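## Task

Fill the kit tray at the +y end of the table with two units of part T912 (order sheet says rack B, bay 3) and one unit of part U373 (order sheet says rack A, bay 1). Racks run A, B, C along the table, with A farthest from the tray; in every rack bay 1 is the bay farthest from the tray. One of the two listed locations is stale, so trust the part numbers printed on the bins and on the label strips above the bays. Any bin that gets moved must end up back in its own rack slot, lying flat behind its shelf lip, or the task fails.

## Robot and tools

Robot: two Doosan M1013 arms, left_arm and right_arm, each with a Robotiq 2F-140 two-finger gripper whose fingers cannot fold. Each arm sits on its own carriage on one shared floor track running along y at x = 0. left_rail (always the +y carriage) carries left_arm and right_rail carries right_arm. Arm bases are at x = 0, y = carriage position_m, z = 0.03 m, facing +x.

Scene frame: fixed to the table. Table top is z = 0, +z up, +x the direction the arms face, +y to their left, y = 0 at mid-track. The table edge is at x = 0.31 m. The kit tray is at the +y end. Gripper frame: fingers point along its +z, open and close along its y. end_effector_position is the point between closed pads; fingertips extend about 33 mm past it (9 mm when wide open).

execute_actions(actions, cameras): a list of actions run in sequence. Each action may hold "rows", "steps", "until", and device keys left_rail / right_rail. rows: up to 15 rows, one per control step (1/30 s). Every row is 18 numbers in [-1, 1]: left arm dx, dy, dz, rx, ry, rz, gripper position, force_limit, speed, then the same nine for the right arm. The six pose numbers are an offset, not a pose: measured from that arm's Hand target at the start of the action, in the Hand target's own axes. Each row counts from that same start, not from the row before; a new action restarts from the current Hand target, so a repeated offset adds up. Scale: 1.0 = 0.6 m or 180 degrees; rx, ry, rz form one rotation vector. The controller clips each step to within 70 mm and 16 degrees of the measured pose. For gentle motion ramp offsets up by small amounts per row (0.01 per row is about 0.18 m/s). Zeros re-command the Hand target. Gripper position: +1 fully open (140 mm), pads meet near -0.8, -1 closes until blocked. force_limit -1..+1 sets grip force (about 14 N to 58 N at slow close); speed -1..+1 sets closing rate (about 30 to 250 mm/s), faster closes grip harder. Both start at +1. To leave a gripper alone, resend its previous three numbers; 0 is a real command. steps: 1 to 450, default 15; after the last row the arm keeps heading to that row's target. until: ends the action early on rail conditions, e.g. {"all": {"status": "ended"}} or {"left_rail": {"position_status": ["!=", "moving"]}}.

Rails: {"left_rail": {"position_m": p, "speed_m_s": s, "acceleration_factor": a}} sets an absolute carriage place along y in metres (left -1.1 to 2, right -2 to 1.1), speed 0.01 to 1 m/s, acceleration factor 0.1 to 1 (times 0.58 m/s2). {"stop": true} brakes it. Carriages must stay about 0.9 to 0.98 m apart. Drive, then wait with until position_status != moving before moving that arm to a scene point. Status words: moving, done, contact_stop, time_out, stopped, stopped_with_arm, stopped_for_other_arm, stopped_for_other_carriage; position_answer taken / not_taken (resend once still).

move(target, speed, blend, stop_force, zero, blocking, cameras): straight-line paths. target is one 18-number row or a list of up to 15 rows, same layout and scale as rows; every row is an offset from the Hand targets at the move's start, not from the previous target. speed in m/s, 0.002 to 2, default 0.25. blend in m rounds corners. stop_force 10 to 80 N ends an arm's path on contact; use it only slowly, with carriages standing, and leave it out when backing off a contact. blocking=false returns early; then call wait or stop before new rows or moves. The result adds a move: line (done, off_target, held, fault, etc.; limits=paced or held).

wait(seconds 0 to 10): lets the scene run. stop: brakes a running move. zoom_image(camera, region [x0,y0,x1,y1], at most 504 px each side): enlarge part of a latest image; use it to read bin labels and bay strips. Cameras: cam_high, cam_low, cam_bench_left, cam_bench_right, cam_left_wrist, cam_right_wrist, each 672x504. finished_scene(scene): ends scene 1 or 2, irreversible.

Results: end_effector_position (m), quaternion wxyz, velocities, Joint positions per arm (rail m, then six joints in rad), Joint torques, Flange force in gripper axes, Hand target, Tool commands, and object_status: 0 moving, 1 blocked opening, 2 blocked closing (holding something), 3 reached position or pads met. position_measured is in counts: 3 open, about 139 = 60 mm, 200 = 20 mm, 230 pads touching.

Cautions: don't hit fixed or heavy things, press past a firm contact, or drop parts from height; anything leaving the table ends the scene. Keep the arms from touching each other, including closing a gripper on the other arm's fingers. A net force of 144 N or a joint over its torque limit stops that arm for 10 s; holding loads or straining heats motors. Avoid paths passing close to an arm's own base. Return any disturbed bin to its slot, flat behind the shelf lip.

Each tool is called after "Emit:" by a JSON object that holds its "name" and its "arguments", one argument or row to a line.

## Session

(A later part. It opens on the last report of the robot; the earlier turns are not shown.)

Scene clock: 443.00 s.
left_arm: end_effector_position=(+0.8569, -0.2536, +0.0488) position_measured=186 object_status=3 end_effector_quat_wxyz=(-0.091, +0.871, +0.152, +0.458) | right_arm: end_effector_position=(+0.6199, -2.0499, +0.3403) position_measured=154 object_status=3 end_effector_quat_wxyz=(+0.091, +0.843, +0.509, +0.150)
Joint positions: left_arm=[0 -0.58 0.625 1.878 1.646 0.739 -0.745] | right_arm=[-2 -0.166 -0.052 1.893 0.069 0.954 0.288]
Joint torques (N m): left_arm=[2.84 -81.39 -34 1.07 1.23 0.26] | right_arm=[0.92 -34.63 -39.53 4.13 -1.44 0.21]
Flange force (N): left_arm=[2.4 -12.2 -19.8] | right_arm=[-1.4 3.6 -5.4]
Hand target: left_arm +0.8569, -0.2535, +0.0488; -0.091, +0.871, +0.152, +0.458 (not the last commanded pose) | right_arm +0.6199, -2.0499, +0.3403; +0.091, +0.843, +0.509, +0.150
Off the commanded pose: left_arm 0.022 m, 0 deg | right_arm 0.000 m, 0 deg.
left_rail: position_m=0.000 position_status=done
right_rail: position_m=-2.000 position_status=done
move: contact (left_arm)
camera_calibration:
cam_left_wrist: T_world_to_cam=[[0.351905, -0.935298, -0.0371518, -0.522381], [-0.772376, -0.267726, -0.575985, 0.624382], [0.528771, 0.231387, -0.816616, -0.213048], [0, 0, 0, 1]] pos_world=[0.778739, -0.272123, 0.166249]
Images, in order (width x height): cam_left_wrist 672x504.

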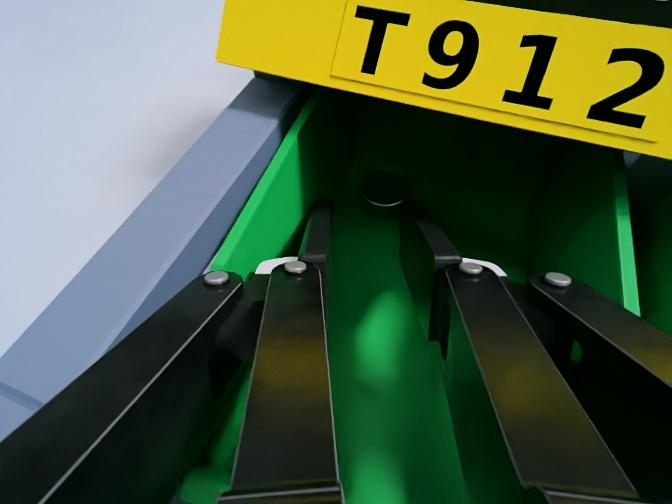

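Emit:
{"name": "move", "arguments": {
  "target": [0,0.012,0,0,0,0,-0.45,0,-1,0,0,0,0,0,0,-0.2,-0.5,-1],
  "speed": 0.03,
  "cameras": ["cam_left_wrist"]
}}

Emit:
{"name": "move", "arguments": {
  "target": [0.0213,0,0.0304,0,0,0,-0.45,0,-1,0,0,0,0,0,0,-0.2,-0.5,-1],
  "speed": 0.02,
  "stop_force": 18,
  "cameras": ["cam_left_wrist"]
}}

Scene clock: 446.67 s.
left_arm: end_effector_position=(+0.8594, -0.2603, +0.0487) position_measured=186 object_status=3 end_effector_quat_wxyz=(-0.091, +0.871, +0.152, +0.458) | right_arm: end_effector_position=(+0.6199, -2.0499, +0.3403) position_measured=154 object_status=3 end_effector_quat_wxyz=(+0.091, +0.843, +0.509, +0.150)
Joint positions: left_arm=[0 -0.586 0.631 1.867 1.634 0.742 -0.736] | right_arm=[-2 -0.166 -0.052 1.893 0.069 0.954 0.288]
Joint torques (N m): left_arm=[-3.31 -77.37 -36.81 2.42 -2.31 0.48] | right_arm=[0.87 -34.56 -39.47 4.09 -1.42 0.19]
Flange force (N): left_arm=[6.4 -22.3 -25.5] | right_arm=[-1.3 3.3 -5.7]
Hand target: left_arm +0.8594, -0.2603, +0.0487; -0.091, +0.871, +0.152, +0.458 | right_arm +0.6199, -2.0499, +0.3403; +0.091, +0.843, +0.509, +0.150
Off the commanded pose: left_arm 0.000 m, 0 deg | right_arm 0.000 m, 0 deg.
left_rail: position_m=0.000 position_status=done
right_rail: position_m=-2.000 position_status=done
move: done
camera_calibration:
cam_left_wrist: T_world_to_cam=[[0.351981, -0.935272, -0.0371001, -0.529592], [-0.772312, -0.267803, -0.576035, 0.624398], [0.528814, 0.231406, -0.816583, -0.212934], [0, 0, 0, 1]] pos_world=[0.781239, -0.278823, 0.166149]
Images, in order (width x height): cam_left_wrist 672x504.

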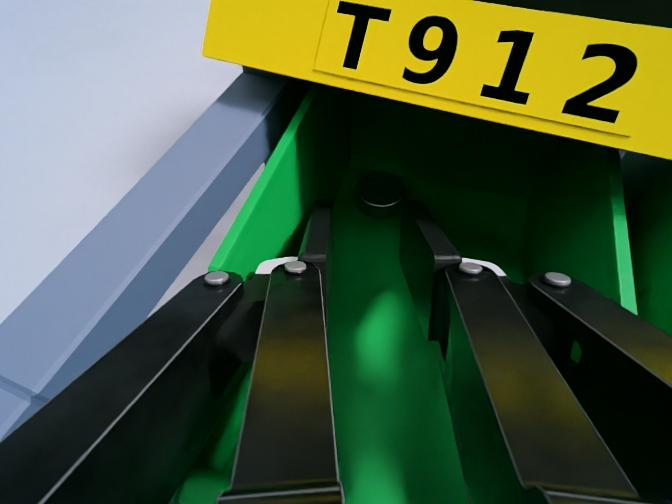

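Scene clock: 448.37 s.
left_arm: end_effector_position=(+0.8803, -0.2525, +0.0489) position_measured=186 object_status=3 end_effector_quat_wxyz=(-0.091, +0.871, +0.152, +0.458) | right_arm: end_effector_position=(+0.6199, -2.0499, +0.3403) position_measured=154 object_status=3 end_effector_quat_wxyz=(+0.091, +0.843, +0.509, +0.150)
Joint positions: left_arm=[0 -0.561 0.645 1.836 1.637 0.726 -0.713] | right_arm=[-2 -0.166 -0.052 1.893 0.069 0.954 0.288]
Joint torques (N m): left_arm=[11.73 -82.91 -34.05 0.45 4.02 0.14] | right_arm=[0.88 -34.55 -39.51 4.11 -1.43 0.16]
Flange force (N): left_arm=[-2.6 -6.4 -25.1] | right_arm=[-1.2 3.5 -5.4]
Hand target: left_arm +0.8803, -0.2525, +0.0489; -0.091, +0.871, +0.152, +0.458 | right_arm +0.6199, -2.0499, +0.3403; +0.091, +0.843, +0.509, +0.150
Off the commanded pose: left_arm 0.000 m, 0 deg | right_arm 0.000 m, 0 deg.
left_rail: position_m=0.000 position_status=done
right_rail: position_m=-2.000 position_status=done
move: done
camera_calibration:
cam_left_wrist: T_world_to_cam=[[0.351981, -0.935272, -0.0371001, -0.529739], [-0.772312, -0.267803, -0.576035, 0.642717], [0.528814, 0.231406, -0.816583, -0.225605], [0, 0, 0, 1]] pos_world=[0.802139, -0.271123, 0.166349]
Images, in order (width x height): cam_left_wrist 672x504.

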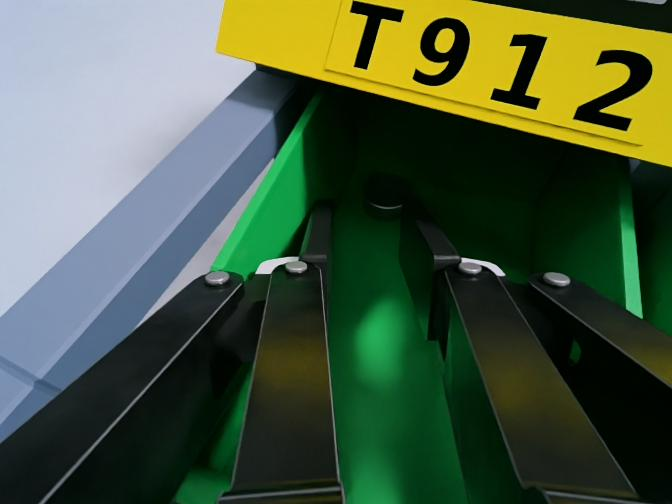

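Emit:
{"name": "move", "arguments": {
  "target": [-0.029,0,-0.0414,0,0,0,-0.45,0,-1,0,0,0,0,0,0,-0.2,-0.5,-1],
  "speed": 0.03,
  "cameras": ["cam_left_wrist"]
}}

Emit:
{"name": "move", "arguments": {
  "target": [0.08,0,-0.18,0,0,0,-0.45,0,-1,0,0,0,0,0,0,-0.2,-0.5,-1],
  "speed": 0.1,
  "cameras": ["cam_left_wrist"]
}}

Scene clock: 452.97 s.
left_arm: end_effector_position=(+0.8519, -0.2632, +0.0486) position_measured=186 object_status=3 end_effector_quat_wxyz=(-0.091, +0.871, +0.152, +0.458) | right_arm: end_effector_position=(+0.6199, -2.0499, +0.3403) position_measured=154 object_status=3 end_effector_quat_wxyz=(+0.091, +0.843, +0.509, +0.150)
Joint positions: left_arm=[0 -0.596 0.626 1.877 1.632 0.748 -0.744] | right_arm=[-2 -0.166 -0.052 1.893 0.069 0.954 0.288]
Joint torques (N m): left_arm=[1.34 -85.7 -31.94 0.8 2.05 0.35] | right_arm=[0.85 -34.73 -39.6 4.12 -1.42 0.2]
Flange force (N): left_arm=[0.8 -7.3 -9.2] | right_arm=[-1.1 3.5 -5.1]
Hand target: left_arm +0.8519, -0.2631, +0.0486; -0.091, +0.871, +0.152, +0.458 | right_arm +0.6199, -2.0499, +0.3403; +0.091, +0.843, +0.509, +0.150
Off the commanded pose: left_arm 0.000 m, 0 deg | right_arm 0.000 m, 0 deg.
left_rail: position_m=0.000 position_status=done
right_rail: position_m=-2.000 position_status=done
move: done
camera_calibration:
cam_left_wrist: T_world_to_cam=[[0.351909, -0.935297, -0.0371532, -0.52961], [-0.772344, -0.267716, -0.576032, 0.617821], [0.528814, 0.231406, -0.816583, -0.208379], [0, 0, 0, 1]] pos_world=[0.773739, -0.281722, 0.166049]
Images, in order (width x height): cam_left_wrist 672x504.

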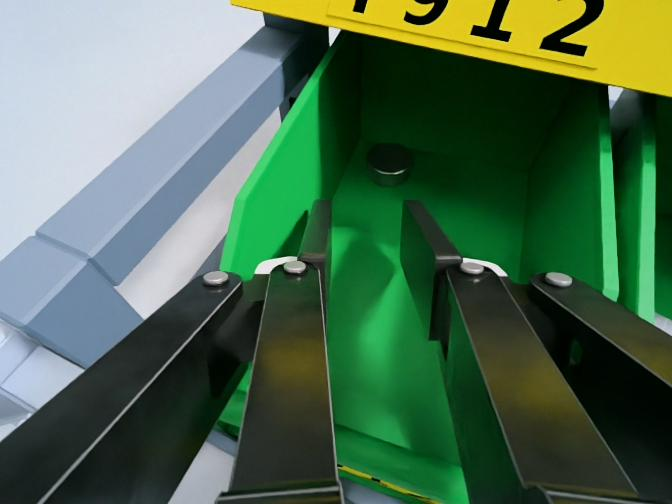

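Scene clock: 454.47 s.
left_arm: end_effector_position=(+0.7943, -0.2866, +0.1491) position_measured=186 object_status=3 end_effector_quat_wxyz=(-0.091, +0.871, +0.152, +0.458) | right_arm: end_effector_position=(+0.6199, -2.0499, +0.3403) position_measured=154 object_status=3 end_effector_quat_wxyz=(+0.091, +0.843, +0.509, +0.150)
Joint positions: left_arm=[0 -0.674 0.457 1.918 1.443 0.803 -0.562] | right_arm=[-2 -0.166 -0.052 1.893 0.069 0.954 0.288]
Joint torques (N m): left_arm=[1.95 -74.84 -35.54 1.59 1.99 0.33] | right_arm=[0.64 -34.64 -39.49 4.12 -1.41 0.21]
Flange force (N): left_arm=[-0.4 -7.5 -8.8] | right_arm=[-0.7 3.5 -5.3]
Hand target: left_arm +0.7943, -0.2866, +0.1491; -0.091, +0.871, +0.152, +0.458 | right_arm +0.6199, -2.0499, +0.3403; +0.091, +0.843, +0.509, +0.150
Off the commanded pose: left_arm 0.000 m, 0 deg | right_arm 0.000 m, 0 deg.
left_rail: position_m=0.000 position_status=done
right_rail: position_m=-2.000 position_status=done
move: done
camera_calibration:
cam_left_wrist: T_world_to_cam=[[0.351981, -0.935272, -0.0371001, -0.527551], [-0.772312, -0.267803, -0.576035, 0.624911], [0.528814, 0.231406, -0.816583, -0.0904375], [0, 0, 0, 1]] pos_world=[0.716139, -0.305123, 0.266549]
Images, in order (width x height): cam_left_wrist 672x504.

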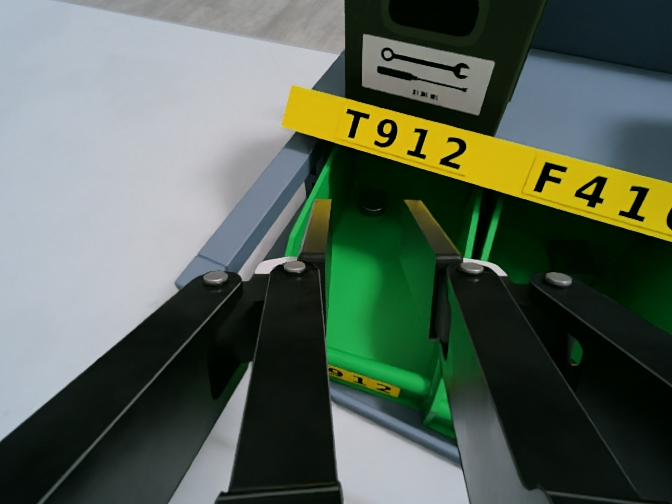

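Emit:
{"name": "move", "arguments": {
  "target": [-0.094,0.003,0.124,0,0,0,-1,0,0,0,0,0,0,0,0,-0.2,-0.5,-1],
  "speed": 0.06,
  "cameras": ["cam_left_wrist"]
}}

Emit:
{"name": "move", "arguments": {
  "target": [-0.081,-0.0513,-0.1155,0,0,0,-1,0,0,0,0,0,0,0,0,-0.2,-0.5,-1],
  "speed": 0.03,
  "stop_force": 22,
  "cameras": ["cam_left_wrist"]
}}

Scene clock: 463.70 s.
left_arm: end_effector_position=(+0.8222, -0.2764, +0.0605) position_measured=233 object_status=3 end_effector_quat_wxyz=(-0.091, +0.871, +0.152, +0.458) | right_arm: end_effector_position=(+0.6199, -2.0499, +0.3403) position_measured=154 object_status=3 end_effector_quat_wxyz=(+0.091, +0.843, +0.509, +0.150)
Joint positions: left_arm=[0 -0.637 0.592 1.913 1.599 0.773 -0.743] | right_arm=[-2 -0.166 -0.052 1.893 0.069 0.954 0.288]
Joint torques (N m): left_arm=[2.01 -82.91 -31.74 0.86 2.32 0.28] | right_arm=[0.67 -34.41 -39.53 4.12 -1.43 0.16]
Flange force (N): left_arm=[0.9 -6.9 -9.9] | right_arm=[-0.9 3.0 -5.6]
Hand target: left_arm +0.8221, -0.2763, +0.0605; -0.091, +0.871, +0.152, +0.458 | right_arm +0.6199, -2.0499, +0.3403; +0.091, +0.843, +0.509, +0.150
Off the commanded pose: left_arm 0.000 m, 0 deg | right_arm 0.000 m, 0 deg.
left_rail: position_m=0.000 position_status=done
right_rail: position_m=-2.000 position_status=done
move: done
camera_calibration:
cam_left_wrist: T_world_to_cam=[[0.351979, -0.935272, -0.0371018, -0.531117], [-0.772313, -0.2678, -0.576035, 0.598155], [0.528814, 0.231406, -0.816583, -0.179901], [0, 0, 0, 1]] pos_world=[0.744039, -0.294923, 0.177949]
Images, in order (width x height): cam_left_wrist 672x504.

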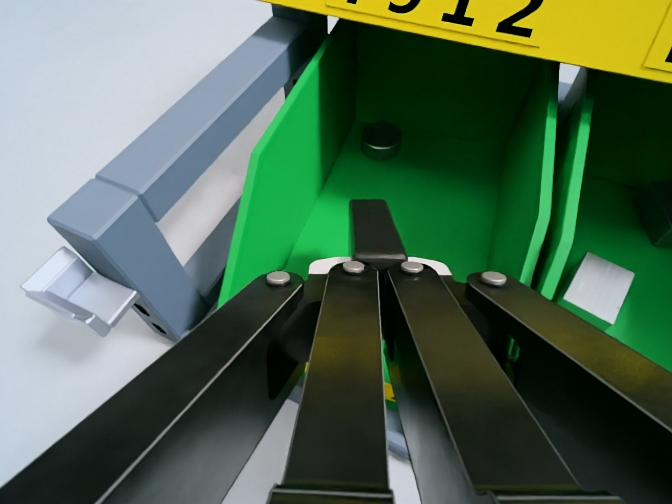

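Scene clock: 466.30 s.
left_arm: end_effector_position=(+0.7718, -0.2767, +0.0603) position_measured=233 object_status=3 end_effector_quat_wxyz=(-0.091, +0.871, +0.152, +0.458) | right_arm: end_effector_position=(+0.6199, -2.0499, +0.3403) position_measured=154 object_status=3 end_effector_quat_wxyz=(+0.091, +0.843, +0.509, +0.150)
Joint positions: left_arm=[0 -0.684 0.55 1.997 1.603 0.801 -0.803] | right_arm=[-2 -0.166 -0.052 1.893 0.069 0.954 0.288]
Joint torques (N m): left_arm=[3.46 -59.45 -11.88 -5.18 -1.52 0.29] | right_arm=[0.87 -34.44 -39.55 4.12 -1.41 0.18]
Flange force (N): left_arm=[23.6 2.2 -14.2] | right_arm=[-1.3 3.3 -5.5]
Hand target: left_arm +0.7718, -0.2767, +0.0603; -0.091, +0.871, +0.152, +0.458 (not the last commanded pose) | right_arm +0.6199, -2.0499, +0.3403; +0.091, +0.843, +0.509, +0.150
Off the commanded pose: left_arm 0.040 m, 0 deg | right_arm 0.000 m, 0 deg.
left_rail: position_m=0.000 position_status=done
right_rail: position_m=-2.000 position_status=done
move: contact (left_arm)
camera_calibration:
cam_left_wrist: T_world_to_cam=[[0.351732, -0.935361, -0.0372031, -0.513595], [-0.772297, -0.267495, -0.576198, 0.559117], [0.529002, 0.231399, -0.816463, -0.153474], [0, 0, 0, 1]] pos_world=[0.69364, -0.295322, 0.177749]
Images, in order (width x height): cam_left_wrist 672x504.

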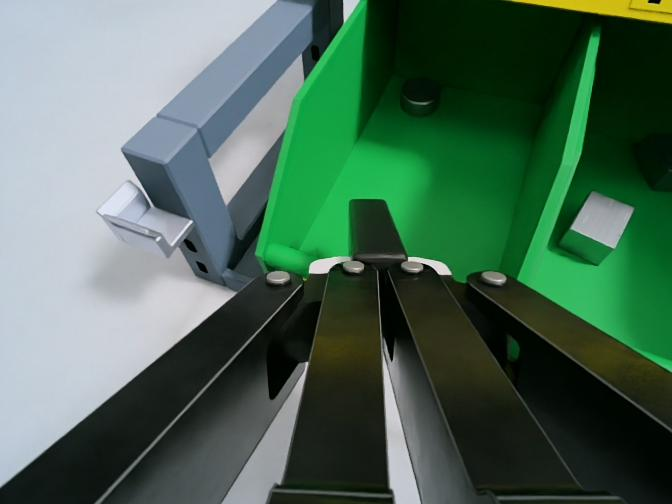

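Emit:
{"name": "move", "arguments": {
  "target": [0.1078,0.0452,0.0603,0,0,0,-1,0,0,0,0,0,0,0,0,-0.2,-0.5,-1],
  "speed": 0.08,
  "cameras": ["cam_left_wrist"]
}}

Emit:
{"name": "zoom_image", "arguments": {
  "camera": "cam_left_wrist",
  "region": [240, 100, 540, 300]
}}

Scene clock: 470.97 s.
left_arm: end_effector_position=(+0.8436, -0.2796, +0.0928) position_measured=233 object_status=3 end_effector_quat_wxyz=(-0.091, +0.871, +0.152, +0.458) | right_arm: end_effector_position=(+0.6199, -2.0499, +0.3403) position_measured=154 object_status=3 end_effector_quat_wxyz=(+0.091, +0.843, +0.509, +0.150)
Joint positions: left_arm=[0 -0.622 0.57 1.863 1.537 0.764 -0.641] | right_arm=[-2 -0.166 -0.052 1.893 0.069 0.954 0.288]
Joint torques (N m): left_arm=[2.1 -83.1 -33.93 1.13 2.12 0.35] | right_arm=[0.9 -34.75 -39.63 4.11 -1.46 0.18]
Flange force (N): left_arm=[-0.7 -6.3 -9.3] | right_arm=[-1.4 3.5 -5.4]
Hand target: left_arm +0.8436, -0.2796, +0.0928; -0.091, +0.871, +0.152, +0.458 | right_arm +0.6199, -2.0499, +0.3403; +0.091, +0.843, +0.509, +0.150
Off the commanded pose: left_arm 0.000 m, 0 deg | right_arm 0.000 m, 0 deg.
left_rail: position_m=0.000 position_status=done
right_rail: position_m=-2.000 position_status=done
move: done
camera_calibration:
cam_left_wrist: T_world_to_cam=[[0.35175, -0.935353, -0.0372319, -0.540265], [-0.772338, -0.267513, -0.576135, 0.632558], [0.528929, 0.231411, -0.816506, -0.164205], [0, 0, 0, 1]] pos_world=[0.765439, -0.298122, 0.210249]
Images, in order (width x height): cam_left_wrist 672x504.

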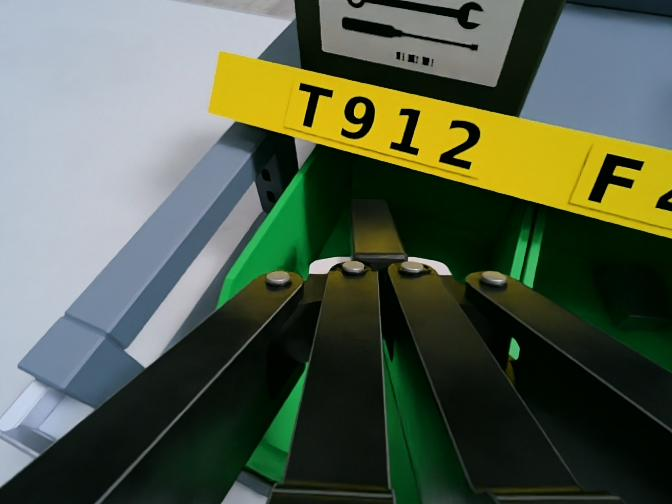

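Scaled by 1.680 from the camera's 672x504 image, which has a finer 960x720 frame.

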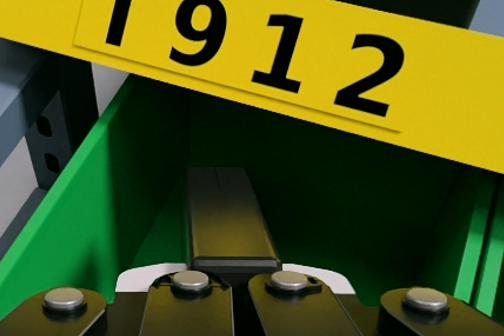

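Emit:
{"name": "move", "arguments": {
  "target": [0,0,0.1,0,0,0,-1,0,0,0,0,0,0,0,0,-0.2,-0.5,-1],
  "speed": 0.03,
  "stop_force": 15,
  "cameras": []
}}

Emit:
{"name": "move", "arguments": {
  "target": [-0.0205,0,0.0144,0,0,0,-1,0,0,0,0,0,0,0,0,-0.2,-0.5,-1],
  "speed": 0.008,
  "stop_force": 15,
  "cameras": ["cam_left_wrist"]
}}

Scene clock: 475.27 s.
left_arm: end_effector_position=(+0.8899, -0.2617, +0.0590) position_measured=233 object_status=3 end_effector_quat_wxyz=(-0.091, +0.871, +0.152, +0.458) | right_arm: end_effector_position=(+0.6199, -2.0499, +0.3403) position_measured=154 object_status=3 end_effector_quat_wxyz=(+0.091, +0.843, +0.509, +0.150)
Joint positions: left_arm=[0 -0.565 0.645 1.807 1.602 0.727 -0.669] | right_arm=[-2 -0.166 -0.052 1.893 0.069 0.954 0.288]
Joint torques (N m): left_arm=[2.26 -88.92 -33.49 0.87 2.2 0.32] | right_arm=[0.85 -34.56 -39.64 4.09 -1.43 0.17]
Flange force (N): left_arm=[-0.2 -7.0 -9.9] | right_arm=[-1.2 3.2 -5.3]
Hand target: left_arm +0.8899, -0.2617, +0.0590; -0.091, +0.871, +0.152, +0.458 | right_arm +0.6199, -2.0499, +0.3403; +0.091, +0.843, +0.509, +0.150
Off the commanded pose: left_arm 0.000 m, 0 deg | right_arm 0.000 m, 0 deg.
left_rail: position_m=0.000 position_status=done
right_rail: position_m=-2.000 position_status=done
move: done
No camera images: "cameras" was empty.

Scene clock: 477.40 s.
left_arm: end_effector_position=(+0.8901, -0.2614, +0.0471) position_measured=233 object_status=3 end_effector_quat_wxyz=(-0.091, +0.871, +0.152, +0.458) | right_arm: end_effector_position=(+0.6199, -2.0499, +0.3403) position_measured=154 object_status=3 end_effector_quat_wxyz=(+0.091, +0.843, +0.509, +0.150)
Joint positions: left_arm=[0 -0.565 0.661 1.809 1.623 0.728 -0.696] | right_arm=[-2 -0.166 -0.052 1.893 0.069 0.954 0.288]
Joint torques (N m): left_arm=[4.54 -69.97 -23.61 -1.92 -1.92 0.34] | right_arm=[0.93 -34.61 -39.54 4.13 -1.39 0.19]
Flange force (N): left_arm=[15.9 -8.3 -27.3] | right_arm=[-1.6 3.9 -4.9]
Hand target: left_arm +0.8900, -0.2615, +0.0470; -0.091, +0.871, +0.152, +0.458 (not the last commanded pose) | right_arm +0.6199, -2.0499, +0.3403; +0.091, +0.843, +0.509, +0.150
Off the commanded pose: left_arm 0.003 m, 0 deg | right_arm 0.000 m, 0 deg.
left_rail: position_m=0.000 position_status=done
right_rail: position_m=-2.000 position_status=done
move: contact (left_arm)
camera_calibration:
cam_left_wrist: T_world_to_cam=[[0.351785, -0.93534, -0.037233, -0.541386], [-0.772003, -0.267399, -0.576636, 0.646693], [0.529395, 0.231596, -0.816152, -0.230716], [0, 0, 0, 1]] pos_world=[0.81184, -0.280022, 0.16445]
Images, in order (width x height): cam_left_wrist 672x504.

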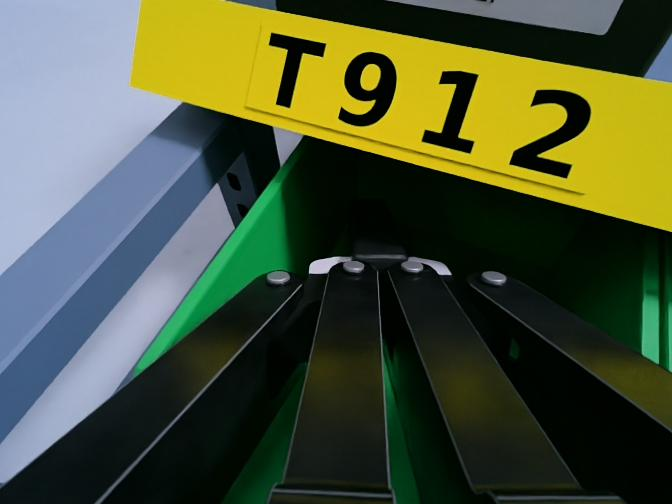

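Emit:
{"name": "move", "arguments": {
  "target": [-0.0815,-0.0,-0.113,0,0,0,-1,0,0,0,0,0,0,0,0,-0.2,-0.5,-1],
  "speed": 0.04,
  "cameras": ["cam_left_wrist"]
}}

Scene clock: 481.00 s.
left_arm: end_effector_position=(+0.8117, -0.2906, +0.0448) position_measured=233 object_status=3 end_effector_quat_wxyz=(-0.091, +0.871, +0.152, +0.458) | right_arm: end_effector_position=(+0.6199, -2.0499, +0.3403) position_measured=154 object_status=3 end_effector_quat_wxyz=(+0.091, +0.843, +0.509, +0.150)
Joint positions: left_arm=[0 -0.663 0.613 1.917 1.604 0.789 -0.779] | right_arm=[-2 -0.166 -0.052 1.893 0.069 0.954 0.288]
Joint torques (N m): left_arm=[2.34 -83.77 -30.97 0.84 2.4 0.33] | right_arm=[0.83 -34.49 -39.49 4.13 -1.42 0.19]
Flange force (N): left_arm=[1.2 -6.7 -10.1] | right_arm=[-1.2 2.9 -6.0]
Hand target: left_arm +0.8117, -0.2906, +0.0448; -0.091, +0.871, +0.152, +0.458 | right_arm +0.6199, -2.0499, +0.3403; +0.091, +0.843, +0.509, +0.150
Off the commanded pose: left_arm 0.000 m, 0 deg | right_arm 0.000 m, 0 deg.
left_rail: position_m=0.000 position_status=done
right_rail: position_m=-2.000 position_status=done
move: done
camera_calibration:
cam_left_wrist: T_world_to_cam=[[0.351743, -0.935362, -0.0370762, -0.541108], [-0.772084, -0.267492, -0.576484, 0.577124], [0.529304, 0.2314, -0.816267, -0.184243], [0, 0, 0, 1]] pos_world=[0.73344, -0.309122, 0.162249]
Images, in order (width x height): cam_left_wrist 672x504.

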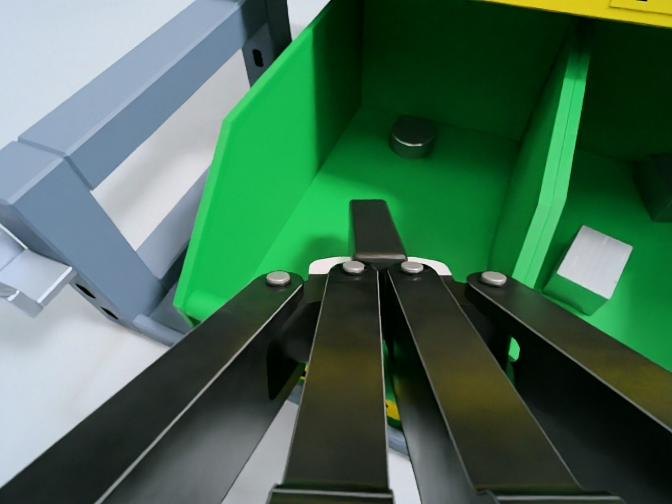

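Emit:
{"name": "move", "arguments": {
  "target": [0.0642,0.0155,-0.0015,-0.0455,0,0.0319,-0.48,0,0,0,0,0,0,0,0,-0.2,-0.5,-1],
  "speed": 0.08,
  "cameras": ["cam_left_wrist"]
}}

Scene clock: 487.10 s.
left_arm: end_effector_position=(+0.8348, -0.2925, +0.0770) position_measured=190 object_status=3 end_effector_quat_wxyz=(-0.052, +0.882, +0.075, +0.463) | right_arm: end_effector_position=(+0.6199, -2.0499, +0.3403) position_measured=154 object_status=3 end_effector_quat_wxyz=(+0.091, +0.843, +0.509, +0.150)
Joint positions: left_arm=[0 -0.601 0.551 1.942 1.767 0.645 -0.743] | right_arm=[-2 -0.166 -0.052 1.893 0.069 0.954 0.288]
Joint torques (N m): left_arm=[2.07 -80.07 -32.4 0.21 2.31 0.29] | right_arm=[0.85 -34.49 -39.58 4.16 -1.41 0.19]
Flange force (N): left_arm=[0.1 -5.2 -10.5] | right_arm=[-1.3 3.1 -5.6]
Hand target: left_arm +0.8348, -0.2925, +0.0770; -0.052, +0.882, +0.075, +0.463 | right_arm +0.6199, -2.0499, +0.3403; +0.091, +0.843, +0.509, +0.150
Off the commanded pose: left_arm 0.000 m, 0 deg | right_arm 0.000 m, 0 deg.
left_rail: position_m=0.000 position_status=done
right_rail: position_m=-2.000 position_status=done
move: done
camera_calibration:
cam_left_wrist: T_world_to_cam=[[0.183844, -0.982178, -0.0390943, -0.423225], [-0.809016, -0.128602, -0.573546, 0.684224], [0.558296, 0.137071, -0.81824, -0.221374], [0, 0, 0, 1]] pos_world=[0.754948, -0.297346, 0.194751]
Images, in order (width x height): cam_left_wrist 672x504.

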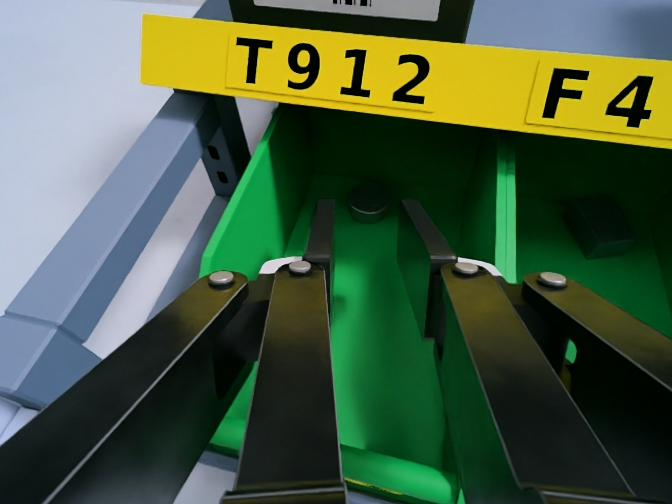

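Emit:
{"name": "move", "arguments": {
  "target": [0,0,0.084,0,0,0,-0.48,0,0,0,0,0,0,0,0,-0.2,-0.5,-1],
  "speed": 0.02,
  "stop_force": 18,
  "cameras": ["cam_left_wrist"]
}}

Scene clock: 490.17 s.
left_arm: end_effector_position=(+0.8518, -0.2893, +0.0656) position_measured=190 object_status=3 end_effector_quat_wxyz=(-0.052, +0.882, +0.075, +0.463) | right_arm: end_effector_position=(+0.6199, -2.0499, +0.3403) position_measured=154 object_status=3 end_effector_quat_wxyz=(+0.091, +0.843, +0.509, +0.150)
Joint positions: left_arm=[0 -0.583 0.58 1.918 1.793 0.636 -0.756] | right_arm=[-2 -0.166 -0.052 1.893 0.069 0.954 0.288]
Joint torques (N m): left_arm=[6.53 -57.37 -21.17 -1.91 -1.13 0.98] | right_arm=[0.86 -34.43 -39.71 4.15 -1.43 0.21]
Flange force (N): left_arm=[18.4 -6.2 -35.5] | right_arm=[-1.5 2.7 -5.8]
Hand target: left_arm +0.8518, -0.2893, +0.0656; -0.052, +0.882, +0.075, +0.463 (not the last commanded pose) | right_arm +0.6199, -2.0499, +0.3403; +0.091, +0.843, +0.509, +0.150
Off the commanded pose: left_arm 0.030 m, 0 deg | right_arm 0.000 m, 0 deg.
left_rail: position_m=0.000 position_status=done
right_rail: position_m=-2.000 position_status=done
move: contact (left_arm)
camera_calibration:
cam_left_wrist: T_world_to_cam=[[0.183813, -0.98219, -0.0389224, -0.423651], [-0.808733, -0.128607, -0.573943, 0.691566], [0.558716, 0.136976, -0.81797, -0.241059], [0, 0, 0, 1]] pos_world=[0.771849, -0.294146, 0.183251]
Images, in order (width x height): cam_left_wrist 672x504.

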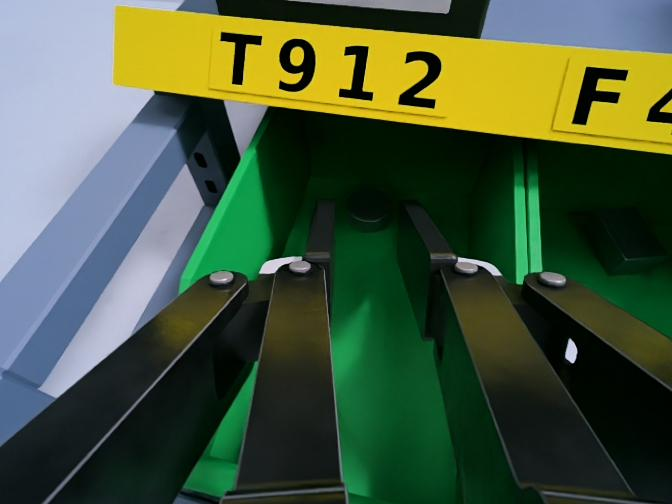

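Emit:
{"name": "move", "arguments": {
  "target": [0.0002,-0.0104,-0.0327,-0.0273,0,0.0191,-0.49,0,0,0,0,0,0,0,0,-0.2,-0.5,-1],
  "speed": 0.05,
  "cameras": ["cam_left_wrist"]
}}

Emit:
{"name": "move", "arguments": {
  "target": [0,0,0.084,0,0,0,-0.49,0,0,0,0,0,0,0,0,-0.2,-0.5,-1],
  "speed": 0.02,
  "stop_force": 18,
  "cameras": ["cam_left_wrist"]
}}

Scene clock: 494.90 s.
left_arm: end_effector_position=(+0.8348, -0.2863, +0.0769) position_measured=191 object_status=3 end_effector_quat_wxyz=(-0.028, +0.885, +0.029, +0.464) | right_arm: end_effector_position=(+0.6199, -2.0499, +0.3403) position_measured=154 object_status=3 end_effector_quat_wxyz=(+0.091, +0.843, +0.509, +0.150)
Joint positions: left_arm=[0 -0.56 0.529 1.984 1.945 0.566 -0.817] | right_arm=[-2 -0.166 -0.052 1.893 0.069 0.954 0.288]
Joint torques (N m): left_arm=[2.15 -77.42 -31.83 -0.42 2.48 0.38] | right_arm=[0.99 -34.65 -39.52 4.1 -1.43 0.17]
Flange force (N): left_arm=[-0.4 -4.0 -11.3] | right_arm=[-1.3 3.4 -5.6]
Hand target: left_arm +0.8348, -0.2863, +0.0769; -0.028, +0.885, +0.029, +0.464 | right_arm +0.6199, -2.0499, +0.3403; +0.091, +0.843, +0.509, +0.150
Off the commanded pose: left_arm 0.000 m, 0 deg | right_arm 0.000 m, 0 deg.
left_rail: position_m=0.000 position_status=done
right_rail: position_m=-2.000 position_status=done
move: done
camera_calibration:
cam_left_wrist: T_world_to_cam=[[0.0802041, -0.995985, -0.0397668, -0.334583], [-0.81905, -0.0431137, -0.5721, 0.717758], [0.568088, 0.0784558, -0.81922, -0.247275], [0, 0, 0, 1]] pos_world=[0.755189, -0.282894, 0.194751]
Images, in order (width x height): cam_left_wrist 672x504.

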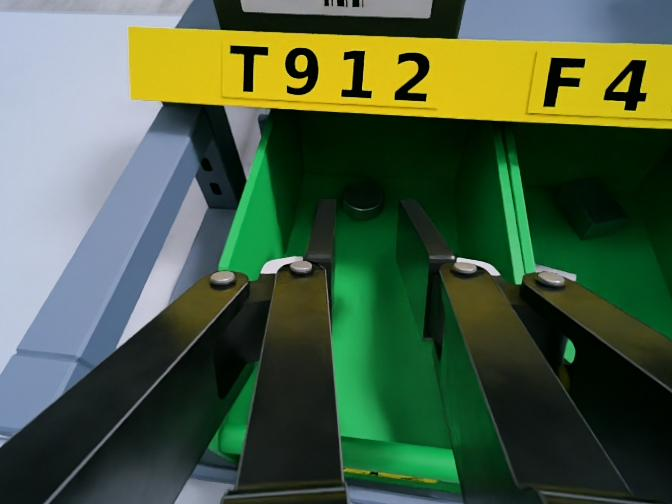

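Scene clock: 498.00 s.
left_arm: end_effector_position=(+0.8762, -0.2825, +0.0483) position_measured=191 object_status=3 end_effector_quat_wxyz=(-0.028, +0.885, +0.029, +0.464) | right_arm: end_effector_position=(+0.6199, -2.0499, +0.3403) position_measured=154 object_status=3 end_effector_quat_wxyz=(+0.091, +0.843, +0.509, +0.150)
Joint positions: left_arm=[0 -0.522 0.605 1.919 2.004 0.55 -0.851] | right_arm=[-2 -0.166 -0.052 1.893 0.069 0.954 0.288]
Joint torques (N m): left_arm=[2.67 -79.74 -30.33 -0.82 1.9 0.32] | right_arm=[1.14 -34.28 -39.6 4.11 -1.42 0.2]
Flange force (N): left_arm=[2.5 -4.4 -16.0] | right_arm=[-2.1 2.9 -6.0]
Hand target: left_arm +0.8761, -0.2825, +0.0483; -0.028, +0.885, +0.029, +0.464 | right_arm +0.6199, -2.0499, +0.3403; +0.091, +0.843, +0.509, +0.150
Off the commanded pose: left_arm 0.000 m, 0 deg | right_arm 0.000 m, 0 deg.
left_rail: position_m=0.000 position_status=done
right_rail: position_m=-2.000 position_status=done
move: done
camera_calibration:
cam_left_wrist: T_world_to_cam=[[0.0802041, -0.995985, -0.0397668, -0.335248], [-0.81905, -0.0431137, -0.5721, 0.735386], [0.568088, 0.0784558, -0.81922, -0.294465], [0, 0, 0, 1]] pos_world=[0.796489, -0.279094, 0.166151]
Images, in order (width x height): cam_left_wrist 672x504.

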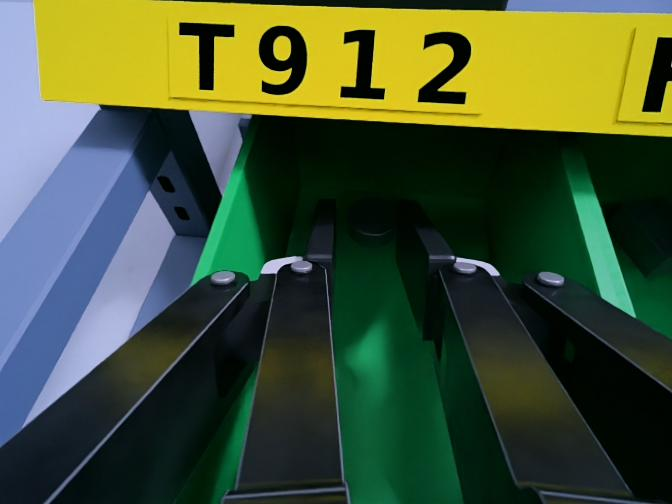

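Emit:
{"name": "execute_actions", "arguments": {
  "actions": [
    {"rows":[[0,0,0,0,0,0,-1,0.01,-1,0,0,0,0,0,0,-0.2,-0.5,-1]],"steps":60}
  ],
  "cameras": ["cam_left_wrist"]
}}

Scene clock: 501.80 s.
left_arm: end_effector_position=(+0.8761, -0.2825, +0.0483) position_measured=232 object_status=3 end_effector_quat_wxyz=(-0.028, +0.885, +0.029, +0.464) | right_arm: end_effector_position=(+0.6199, -2.0499, +0.3403) position_measured=154 object_status=3 end_effector_quat_wxyz=(+0.091, +0.843, +0.509, +0.150)
Joint positions: left_arm=[0 -0.522 0.605 1.919 2.004 0.55 -0.851] | right_arm=[-2 -0.166 -0.052 1.893 0.069 0.954 0.288]
Joint torques (N m): left_arm=[2.03 -83.77 -31.48 -0.57 2.53 0.3] | right_arm=[0.85 -34.42 -39.59 4.1 -1.44 0.18]
Flange force (N): left_arm=[-0.2 -3.6 -11.5] | right_arm=[-1.5 3.3 -5.4]
Hand target: left_arm +0.8761, -0.2825, +0.0483; -0.028, +0.885, +0.029, +0.464 | right_arm +0.6199, -2.0499, +0.3403; +0.091, +0.843, +0.509, +0.150
Off the commanded pose: left_arm 0.000 m, 0 deg | right_arm 0.000 m, 0 deg.
left_rail: position_m=0.000 position_status=done
right_rail: position_m=-2.000 position_status=done
camera_calibration:
cam_left_wrist: T_world_to_cam=[[0.08012, -0.99599, -0.0398198, -0.335173], [-0.81909, -0.0430191, -0.572049, 0.735437], [0.568042, 0.0784486, -0.819252, -0.294425], [0, 0, 0, 1]] pos_world=[0.796489, -0.279094, 0.166151]
Images, in order (width x height): cam_left_wrist 672x504.

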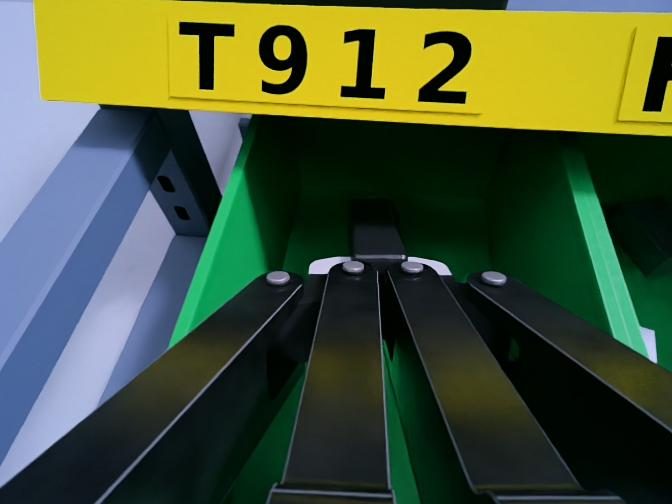

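Emit:
{"name": "execute_actions", "arguments": {
  "actions": [
    {"rows":[[0,0,0,0,0,0,-0.48,0.01,-1,0,0,0,0,0,0,-0.2,-0.5,-1]],"steps":50}
  ],
  "cameras": []
}}

Emit:
{"name": "move", "arguments": {
  "target": [0.0112,-0.001,0.0185,0,0,0,-0.48,0.01,-1,0,0,0,0,0,0,-0.2,-0.5,-1],
  "speed": 0.01,
  "stop_force": 18,
  "cameras": ["cam_left_wrist"]
}}

Emit:
{"name": "execute_actions", "arguments": {
  "actions": [
    {"rows":[[0,0,0,0,0,0,-1,0.01,-1,0,0,0,0,0,0,-0.2,-0.5,-1]],"steps":60}
  ],
  "cameras": ["cam_left_wrist"]
}}

Scene clock: 507.60 s.
left_arm: end_effector_position=(+0.8761, -0.2825, +0.0483) position_measured=190 object_status=3 end_effector_quat_wxyz=(-0.028, +0.885, +0.029, +0.464) | right_arm: end_effector_position=(+0.6199, -2.0499, +0.3403) position_measured=154 object_status=3 end_effector_quat_wxyz=(+0.091, +0.843, +0.509, +0.150)
Joint positions: left_arm=[0 -0.522 0.605 1.919 2.004 0.55 -0.851] | right_arm=[-2 -0.166 -0.052 1.893 0.069 0.954 0.288]
Joint torques (N m): left_arm=[2.26 -84.4 -31.86 -0.53 2.73 0.28] | right_arm=[1.07 -34.62 -39.47 4.12 -1.46 0.2]
Flange force (N): left_arm=[-0.4 -3.4 -10.9] | right_arm=[-1.5 3.8 -5.4]
Hand target: left_arm +0.8761, -0.2825, +0.0483; -0.028, +0.885, +0.029, +0.464 | right_arm +0.6199, -2.0499, +0.3403; +0.091, +0.843, +0.509, +0.150
Off the commanded pose: left_arm 0.000 m, 0 deg | right_arm 0.000 m, 0 deg.
left_rail: position_m=0.000 position_status=done
right_rail: position_m=-2.000 position_status=done
No camera images: "cameras" was empty.

Scene clock: 509.30 s.
left_arm: end_effector_position=(+0.8869, -0.2811, +0.0475) position_measured=190 object_status=3 end_effector_quat_wxyz=(-0.028, +0.885, +0.029, +0.464) | right_arm: end_effector_position=(+0.6199, -2.0499, +0.3403) position_measured=154 object_status=3 end_effector_quat_wxyz=(+0.091, +0.843, +0.509, +0.150)
Joint positions: left_arm=[0 -0.513 0.615 1.9 2.002 0.541 -0.84] | right_arm=[-2 -0.166 -0.052 1.893 0.069 0.954 0.288]
Joint torques (N m): left_arm=[5.47 -74.08 -34.94 -0.46 1.59 0.15] | right_arm=[0.9 -34.55 -39.65 4.04 -1.44 0.19]
Flange force (N): left_arm=[1.4 -7.5 -34.4] | right_arm=[-1.3 3.1 -5.4]
Hand target: left_arm +0.8868, -0.2811, +0.0475; -0.028, +0.885, +0.029, +0.464 (not the last commanded pose) | right_arm +0.6199, -2.0499, +0.3403; +0.091, +0.843, +0.509, +0.150
Off the commanded pose: left_arm 0.002 m, 0 deg | right_arm 0.000 m, 0 deg.
left_rail: position_m=0.000 position_status=done
right_rail: position_m=-2.000 position_status=done
move: contact (left_arm)
camera_calibration:
cam_left_wrist: T_world_to_cam=[[0.0801928, -0.995985, -0.039794, -0.33473], [-0.819257, -0.0431173, -0.571804, 0.743869], [0.567792, 0.0784561, -0.819425, -0.301035], [0, 0, 0, 1]] pos_world=[0.807188, -0.277694, 0.165351]
Images, in order (width x height): cam_left_wrist 672x504.

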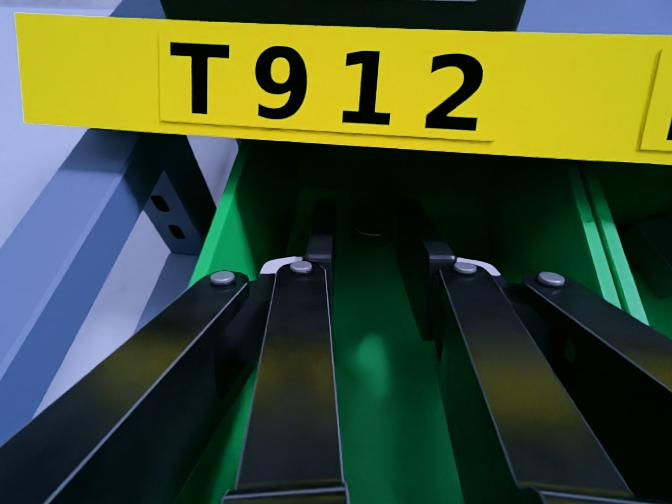

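Scene clock: 511.50 s.
left_arm: end_effector_position=(+0.8868, -0.2811, +0.0475) position_measured=232 object_status=3 end_effector_quat_wxyz=(-0.028, +0.885, +0.029, +0.464) | right_arm: end_effector_position=(+0.6199, -2.0499, +0.3403) position_measured=154 object_status=3 end_effector_quat_wxyz=(+0.091, +0.843, +0.509, +0.150)
Joint positions: left_arm=[0 -0.513 0.615 1.9 2.002 0.541 -0.84] | right_arm=[-2 -0.166 -0.052 1.893 0.069 0.954 0.288]
Joint torques (N m): left_arm=[1.76 -84.59 -31.81 -0.6 2.5 0.32] | right_arm=[0.77 -34.71 -39.61 4.13 -1.46 0.19]
Flange force (N): left_arm=[0.6 -4.9 -11.6] | right_arm=[-0.7 3.8 -4.7]
Hand target: left_arm +0.8868, -0.2811, +0.0475; -0.028, +0.885, +0.029, +0.464 | right_arm +0.6199, -2.0499, +0.3403; +0.091, +0.843, +0.509, +0.150
Off the commanded pose: left_arm 0.000 m, 0 deg | right_arm 0.000 m, 0 deg.
left_rail: position_m=0.000 position_status=done
right_rail: position_m=-2.000 position_status=done
camera_calibration:
cam_left_wrist: T_world_to_cam=[[0.0801166, -0.995989, -0.0398367, -0.334658], [-0.819217, -0.0430241, -0.571867, 0.743931], [0.56786, 0.078451, -0.819378, -0.301017], [0, 0, 0, 1]] pos_world=[0.807188, -0.277694, 0.165451]
Images, in order (width x height): cam_left_wrist 672x504.

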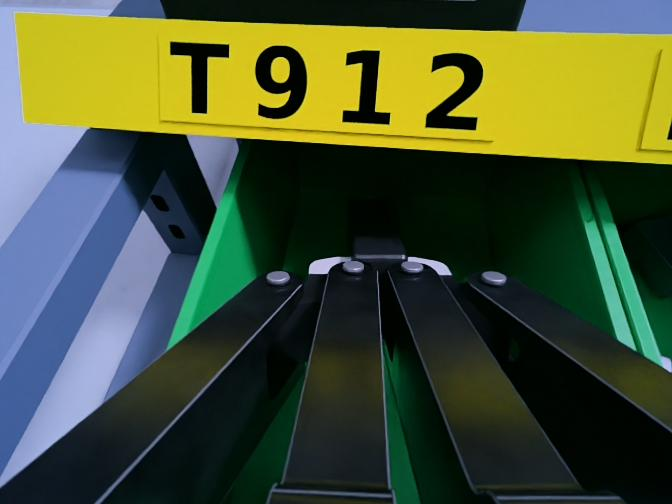

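Emit:
{"name": "move", "arguments": {
  "target": [-0.105,-0.0133,-0.157,0,0,0,-1,0.01,-1,0,0,0,0,0,0,-0.2,-0.5,-1],
  "speed": 0.3,
  "cameras": ["cam_left_wrist"]
}}

Scene clock: 517.03 s.
left_arm: end_effector_position=(+0.7733, -0.2819, +0.0496) position_measured=232 object_status=3 end_effector_quat_wxyz=(-0.028, +0.885, +0.029, +0.464) | right_arm: end_effector_position=(+0.6199, -2.0499, +0.3403) position_measured=154 object_status=3 end_effector_quat_wxyz=(+0.091, +0.843, +0.509, +0.150)
Joint positions: left_arm=[0 -0.609 0.516 2.1 2.026 0.632 -0.965] | right_arm=[-2 -0.166 -0.052 1.893 0.069 0.954 0.288]
Joint torques (N m): left_arm=[2.79 -40.25 0.9 -6.1 -7.51 0.36] | right_arm=[0.93 -34.34 -39.52 4.08 -1.46 0.18]
Flange force (N): left_arm=[39.7 2.9 -22.1] | right_arm=[-1.3 3.2 -5.6]
Hand target: left_arm +0.7733, -0.2820, +0.0494; -0.028, +0.885, +0.029, +0.464 | right_arm +0.6199, -2.0499, +0.3403; +0.091, +0.843, +0.509, +0.150
Off the commanded pose: left_arm 0.000 m, 0 deg | right_arm 0.000 m, 0 deg.
left_rail: position_m=0.000 position_status=done
right_rail: position_m=-2.000 position_status=done
move: done
camera_calibration:
cam_left_wrist: T_world_to_cam=[[0.0802098, -0.995985, -0.0397532, -0.32636], [-0.819002, -0.0431197, -0.572168, 0.651934], [0.568156, 0.0784514, -0.819173, -0.235104], [0, 0, 0, 1]] pos_world=[0.693689, -0.278494, 0.167451]
Images, in order (width x height): cam_left_wrist 672x504.

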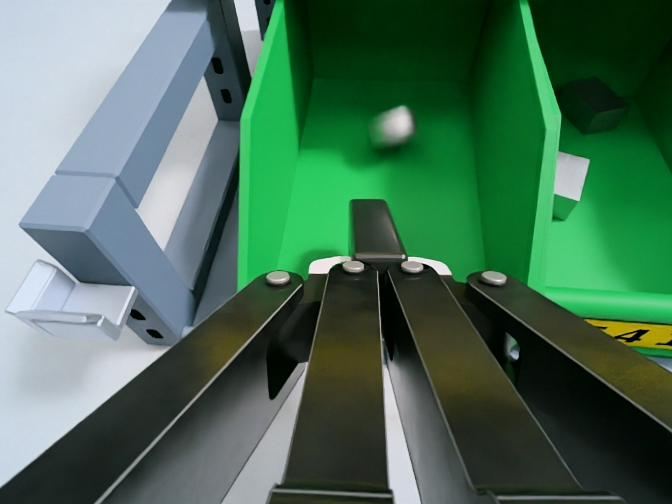

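Emit:
{"name": "move", "arguments": {
  "target": [0.12,0,-0.11,0,0,0,-0.5,0.01,-1,0,0,0,0,0,0,-0.2,-0.5,-1],
  "speed": 0.1,
  "cameras": ["cam_left_wrist"]
}}

Scene clock: 519.27 s.
left_arm: end_effector_position=(+0.7600, -0.2851, +0.1461) position_measured=192 object_status=3 end_effector_quat_wxyz=(-0.028, +0.885, +0.029, +0.464) | right_arm: end_effector_position=(+0.6199, -2.0499, +0.3403) position_measured=154 object_status=3 end_effector_quat_wxyz=(+0.091, +0.843, +0.509, +0.150)
Joint positions: left_arm=[0 -0.626 0.358 2.085 1.771 0.586 -0.673] | right_arm=[-2 -0.166 -0.052 1.893 0.069 0.954 0.288]
Joint torques (N m): left_arm=[2.18 -64.1 -33.91 0.14 2.21 0.29] | right_arm=[0.74 -34.53 -39.53 4.13 -1.41 0.19]
Flange force (N): left_arm=[-1.4 -3.5 -10.0] | right_arm=[-1.1 3.3 -5.5]
Hand target: left_arm +0.7600, -0.2851, +0.1461; -0.028, +0.885, +0.029, +0.464 | right_arm +0.6199, -2.0499, +0.3403; +0.091, +0.843, +0.509, +0.150
Off the commanded pose: left_arm 0.000 m, 0 deg | right_arm 0.000 m, 0 deg.
left_rail: position_m=0.000 position_status=done
right_rail: position_m=-2.000 position_status=done
move: done
camera_calibration:
cam_left_wrist: T_world_to_cam=[[0.0801166, -0.995989, -0.0398367, -0.32446], [-0.819217, -0.0430241, -0.571867, 0.696215], [0.56786, 0.078451, -0.819378, -0.147998], [0, 0, 0, 1]] pos_world=[0.680388, -0.281594, 0.263951]
Images, in order (width x height): cam_left_wrist 672x504.

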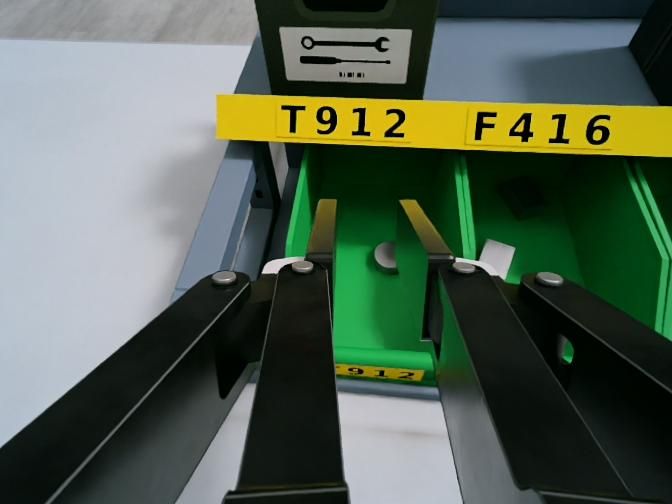

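Emit:
{"name": "move", "arguments": {
  "target": [0.081,0.019,0.075,0,-0.167,0,-0.42,0.01,-0.5,0,0,0,0,0,0,-0.2,-0.5,-1],
  "speed": 0.12,
  "cameras": ["cam_left_wrist"]
}}

Scene clock: 525.73 s.
left_arm: end_effector_position=(+0.8253, -0.2918, +0.1603) position_measured=182 object_status=3 end_effector_quat_wxyz=(-0.019, +0.975, +0.035, +0.219) | right_arm: end_effector_position=(+0.6199, -2.0499, +0.3403) position_measured=154 object_status=3 end_effector_quat_wxyz=(+0.091, +0.843, +0.509, +0.150)
Joint positions: left_arm=[0 -0.471 0.445 1.653 0.379 0.705 0.78] | right_arm=[-2 -0.166 -0.052 1.893 0.069 0.954 0.288]
Joint torques (N m): left_arm=[1.91 -77.98 -39.97 3.89 -0.2 0.3] | right_arm=[0.79 -34.51 -39.55 4.12 -1.45 0.22]
Flange force (N): left_arm=[-9.9 -2.5 -6.7] | right_arm=[-1.1 3.1 -5.6]
Hand target: left_arm +0.8254, -0.2918, +0.1603; -0.019, +0.975, +0.035, +0.219 | right_arm +0.6199, -2.0499, +0.3403; +0.091, +0.843, +0.509, +0.150
Off the commanded pose: left_arm 0.000 m, 0 deg | right_arm 0.000 m, 0 deg.
left_rail: position_m=0.000 position_status=done
right_rail: position_m=-2.000 position_status=done
move: done
camera_calibration:
cam_left_wrist: T_world_to_cam=[[0.070754, -0.996719, -0.039297, -0.32844], [-0.994173, -0.0672519, -0.0842426, 0.816759], [0.0813234, 0.0450285, -0.99567, 0.247168], [0, 0, 0, 1]] pos_world=[0.815138, -0.283564, 0.301997]
Images, in order (width x height): cam_left_wrist 672x504.

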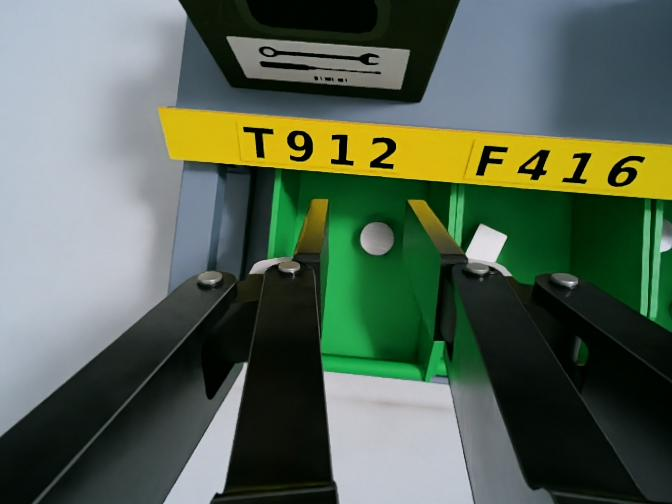

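Emit:
{"name": "move", "arguments": {
  "target": [-0.0614,0.0121,0.1705,0,0,0,-0.42,0.01,-0.5,0,0,0,0,0,0,-0.2,-0.5,-1],
  "speed": 0.03,
  "stop_force": 14,
  "cameras": ["cam_left_wrist"]
}}

Scene clock: 534.30 s.
left_arm: end_effector_position=(+0.8362, -0.2958, +0.0518) position_measured=182 object_status=3 end_effector_quat_wxyz=(-0.019, +0.975, +0.035, +0.219) | right_arm: end_effector_position=(+0.6199, -2.0499, +0.3403) position_measured=154 object_status=3 end_effector_quat_wxyz=(+0.091, +0.843, +0.509, +0.150)
Joint positions: left_arm=[0 -0.469 0.561 1.699 0.469 0.557 0.67] | right_arm=[-2 -0.166 -0.052 1.893 0.069 0.954 0.288]
Joint torques (N m): left_arm=[1.92 -84.79 -36.85 3.41 -0.12 0.3] | right_arm=[0.96 -34.25 -39.65 4.11 -1.43 0.19]
Flange force (N): left_arm=[-9.4 -3.8 -9.6] | right_arm=[-1.6 3.1 -5.3]
Hand target: left_arm +0.8362, -0.2958, +0.0519; -0.019, +0.975, +0.035, +0.219 | right_arm +0.6199, -2.0499, +0.3403; +0.091, +0.843, +0.509, +0.150
Off the commanded pose: left_arm 0.000 m, 0 deg | right_arm 0.000 m, 0 deg.
left_rail: position_m=0.000 position_status=done
right_rail: position_m=-2.000 position_status=done
move: done
camera_calibration:
cam_left_wrist: T_world_to_cam=[[0.0707507, -0.996719, -0.0393044, -0.337447], [-0.994182, -0.0672525, -0.0841434, 0.818082], [0.081224, 0.0450289, -0.995678, 0.138623], [0, 0, 0, 1]] pos_world=[0.825937, -0.287564, 0.193597]
Images, in order (width x height): cam_left_wrist 672x504.

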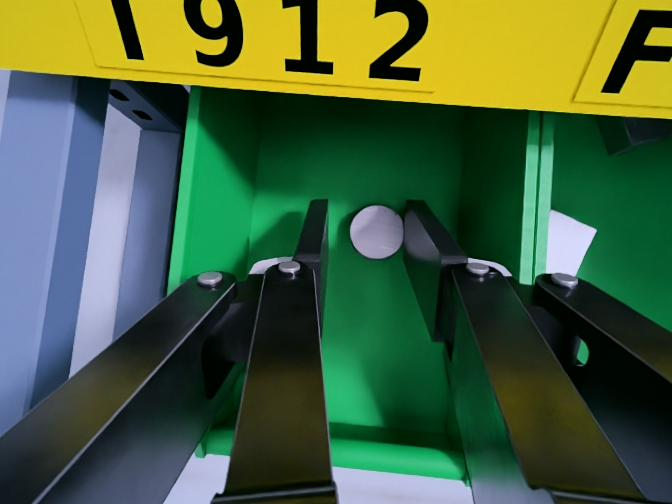

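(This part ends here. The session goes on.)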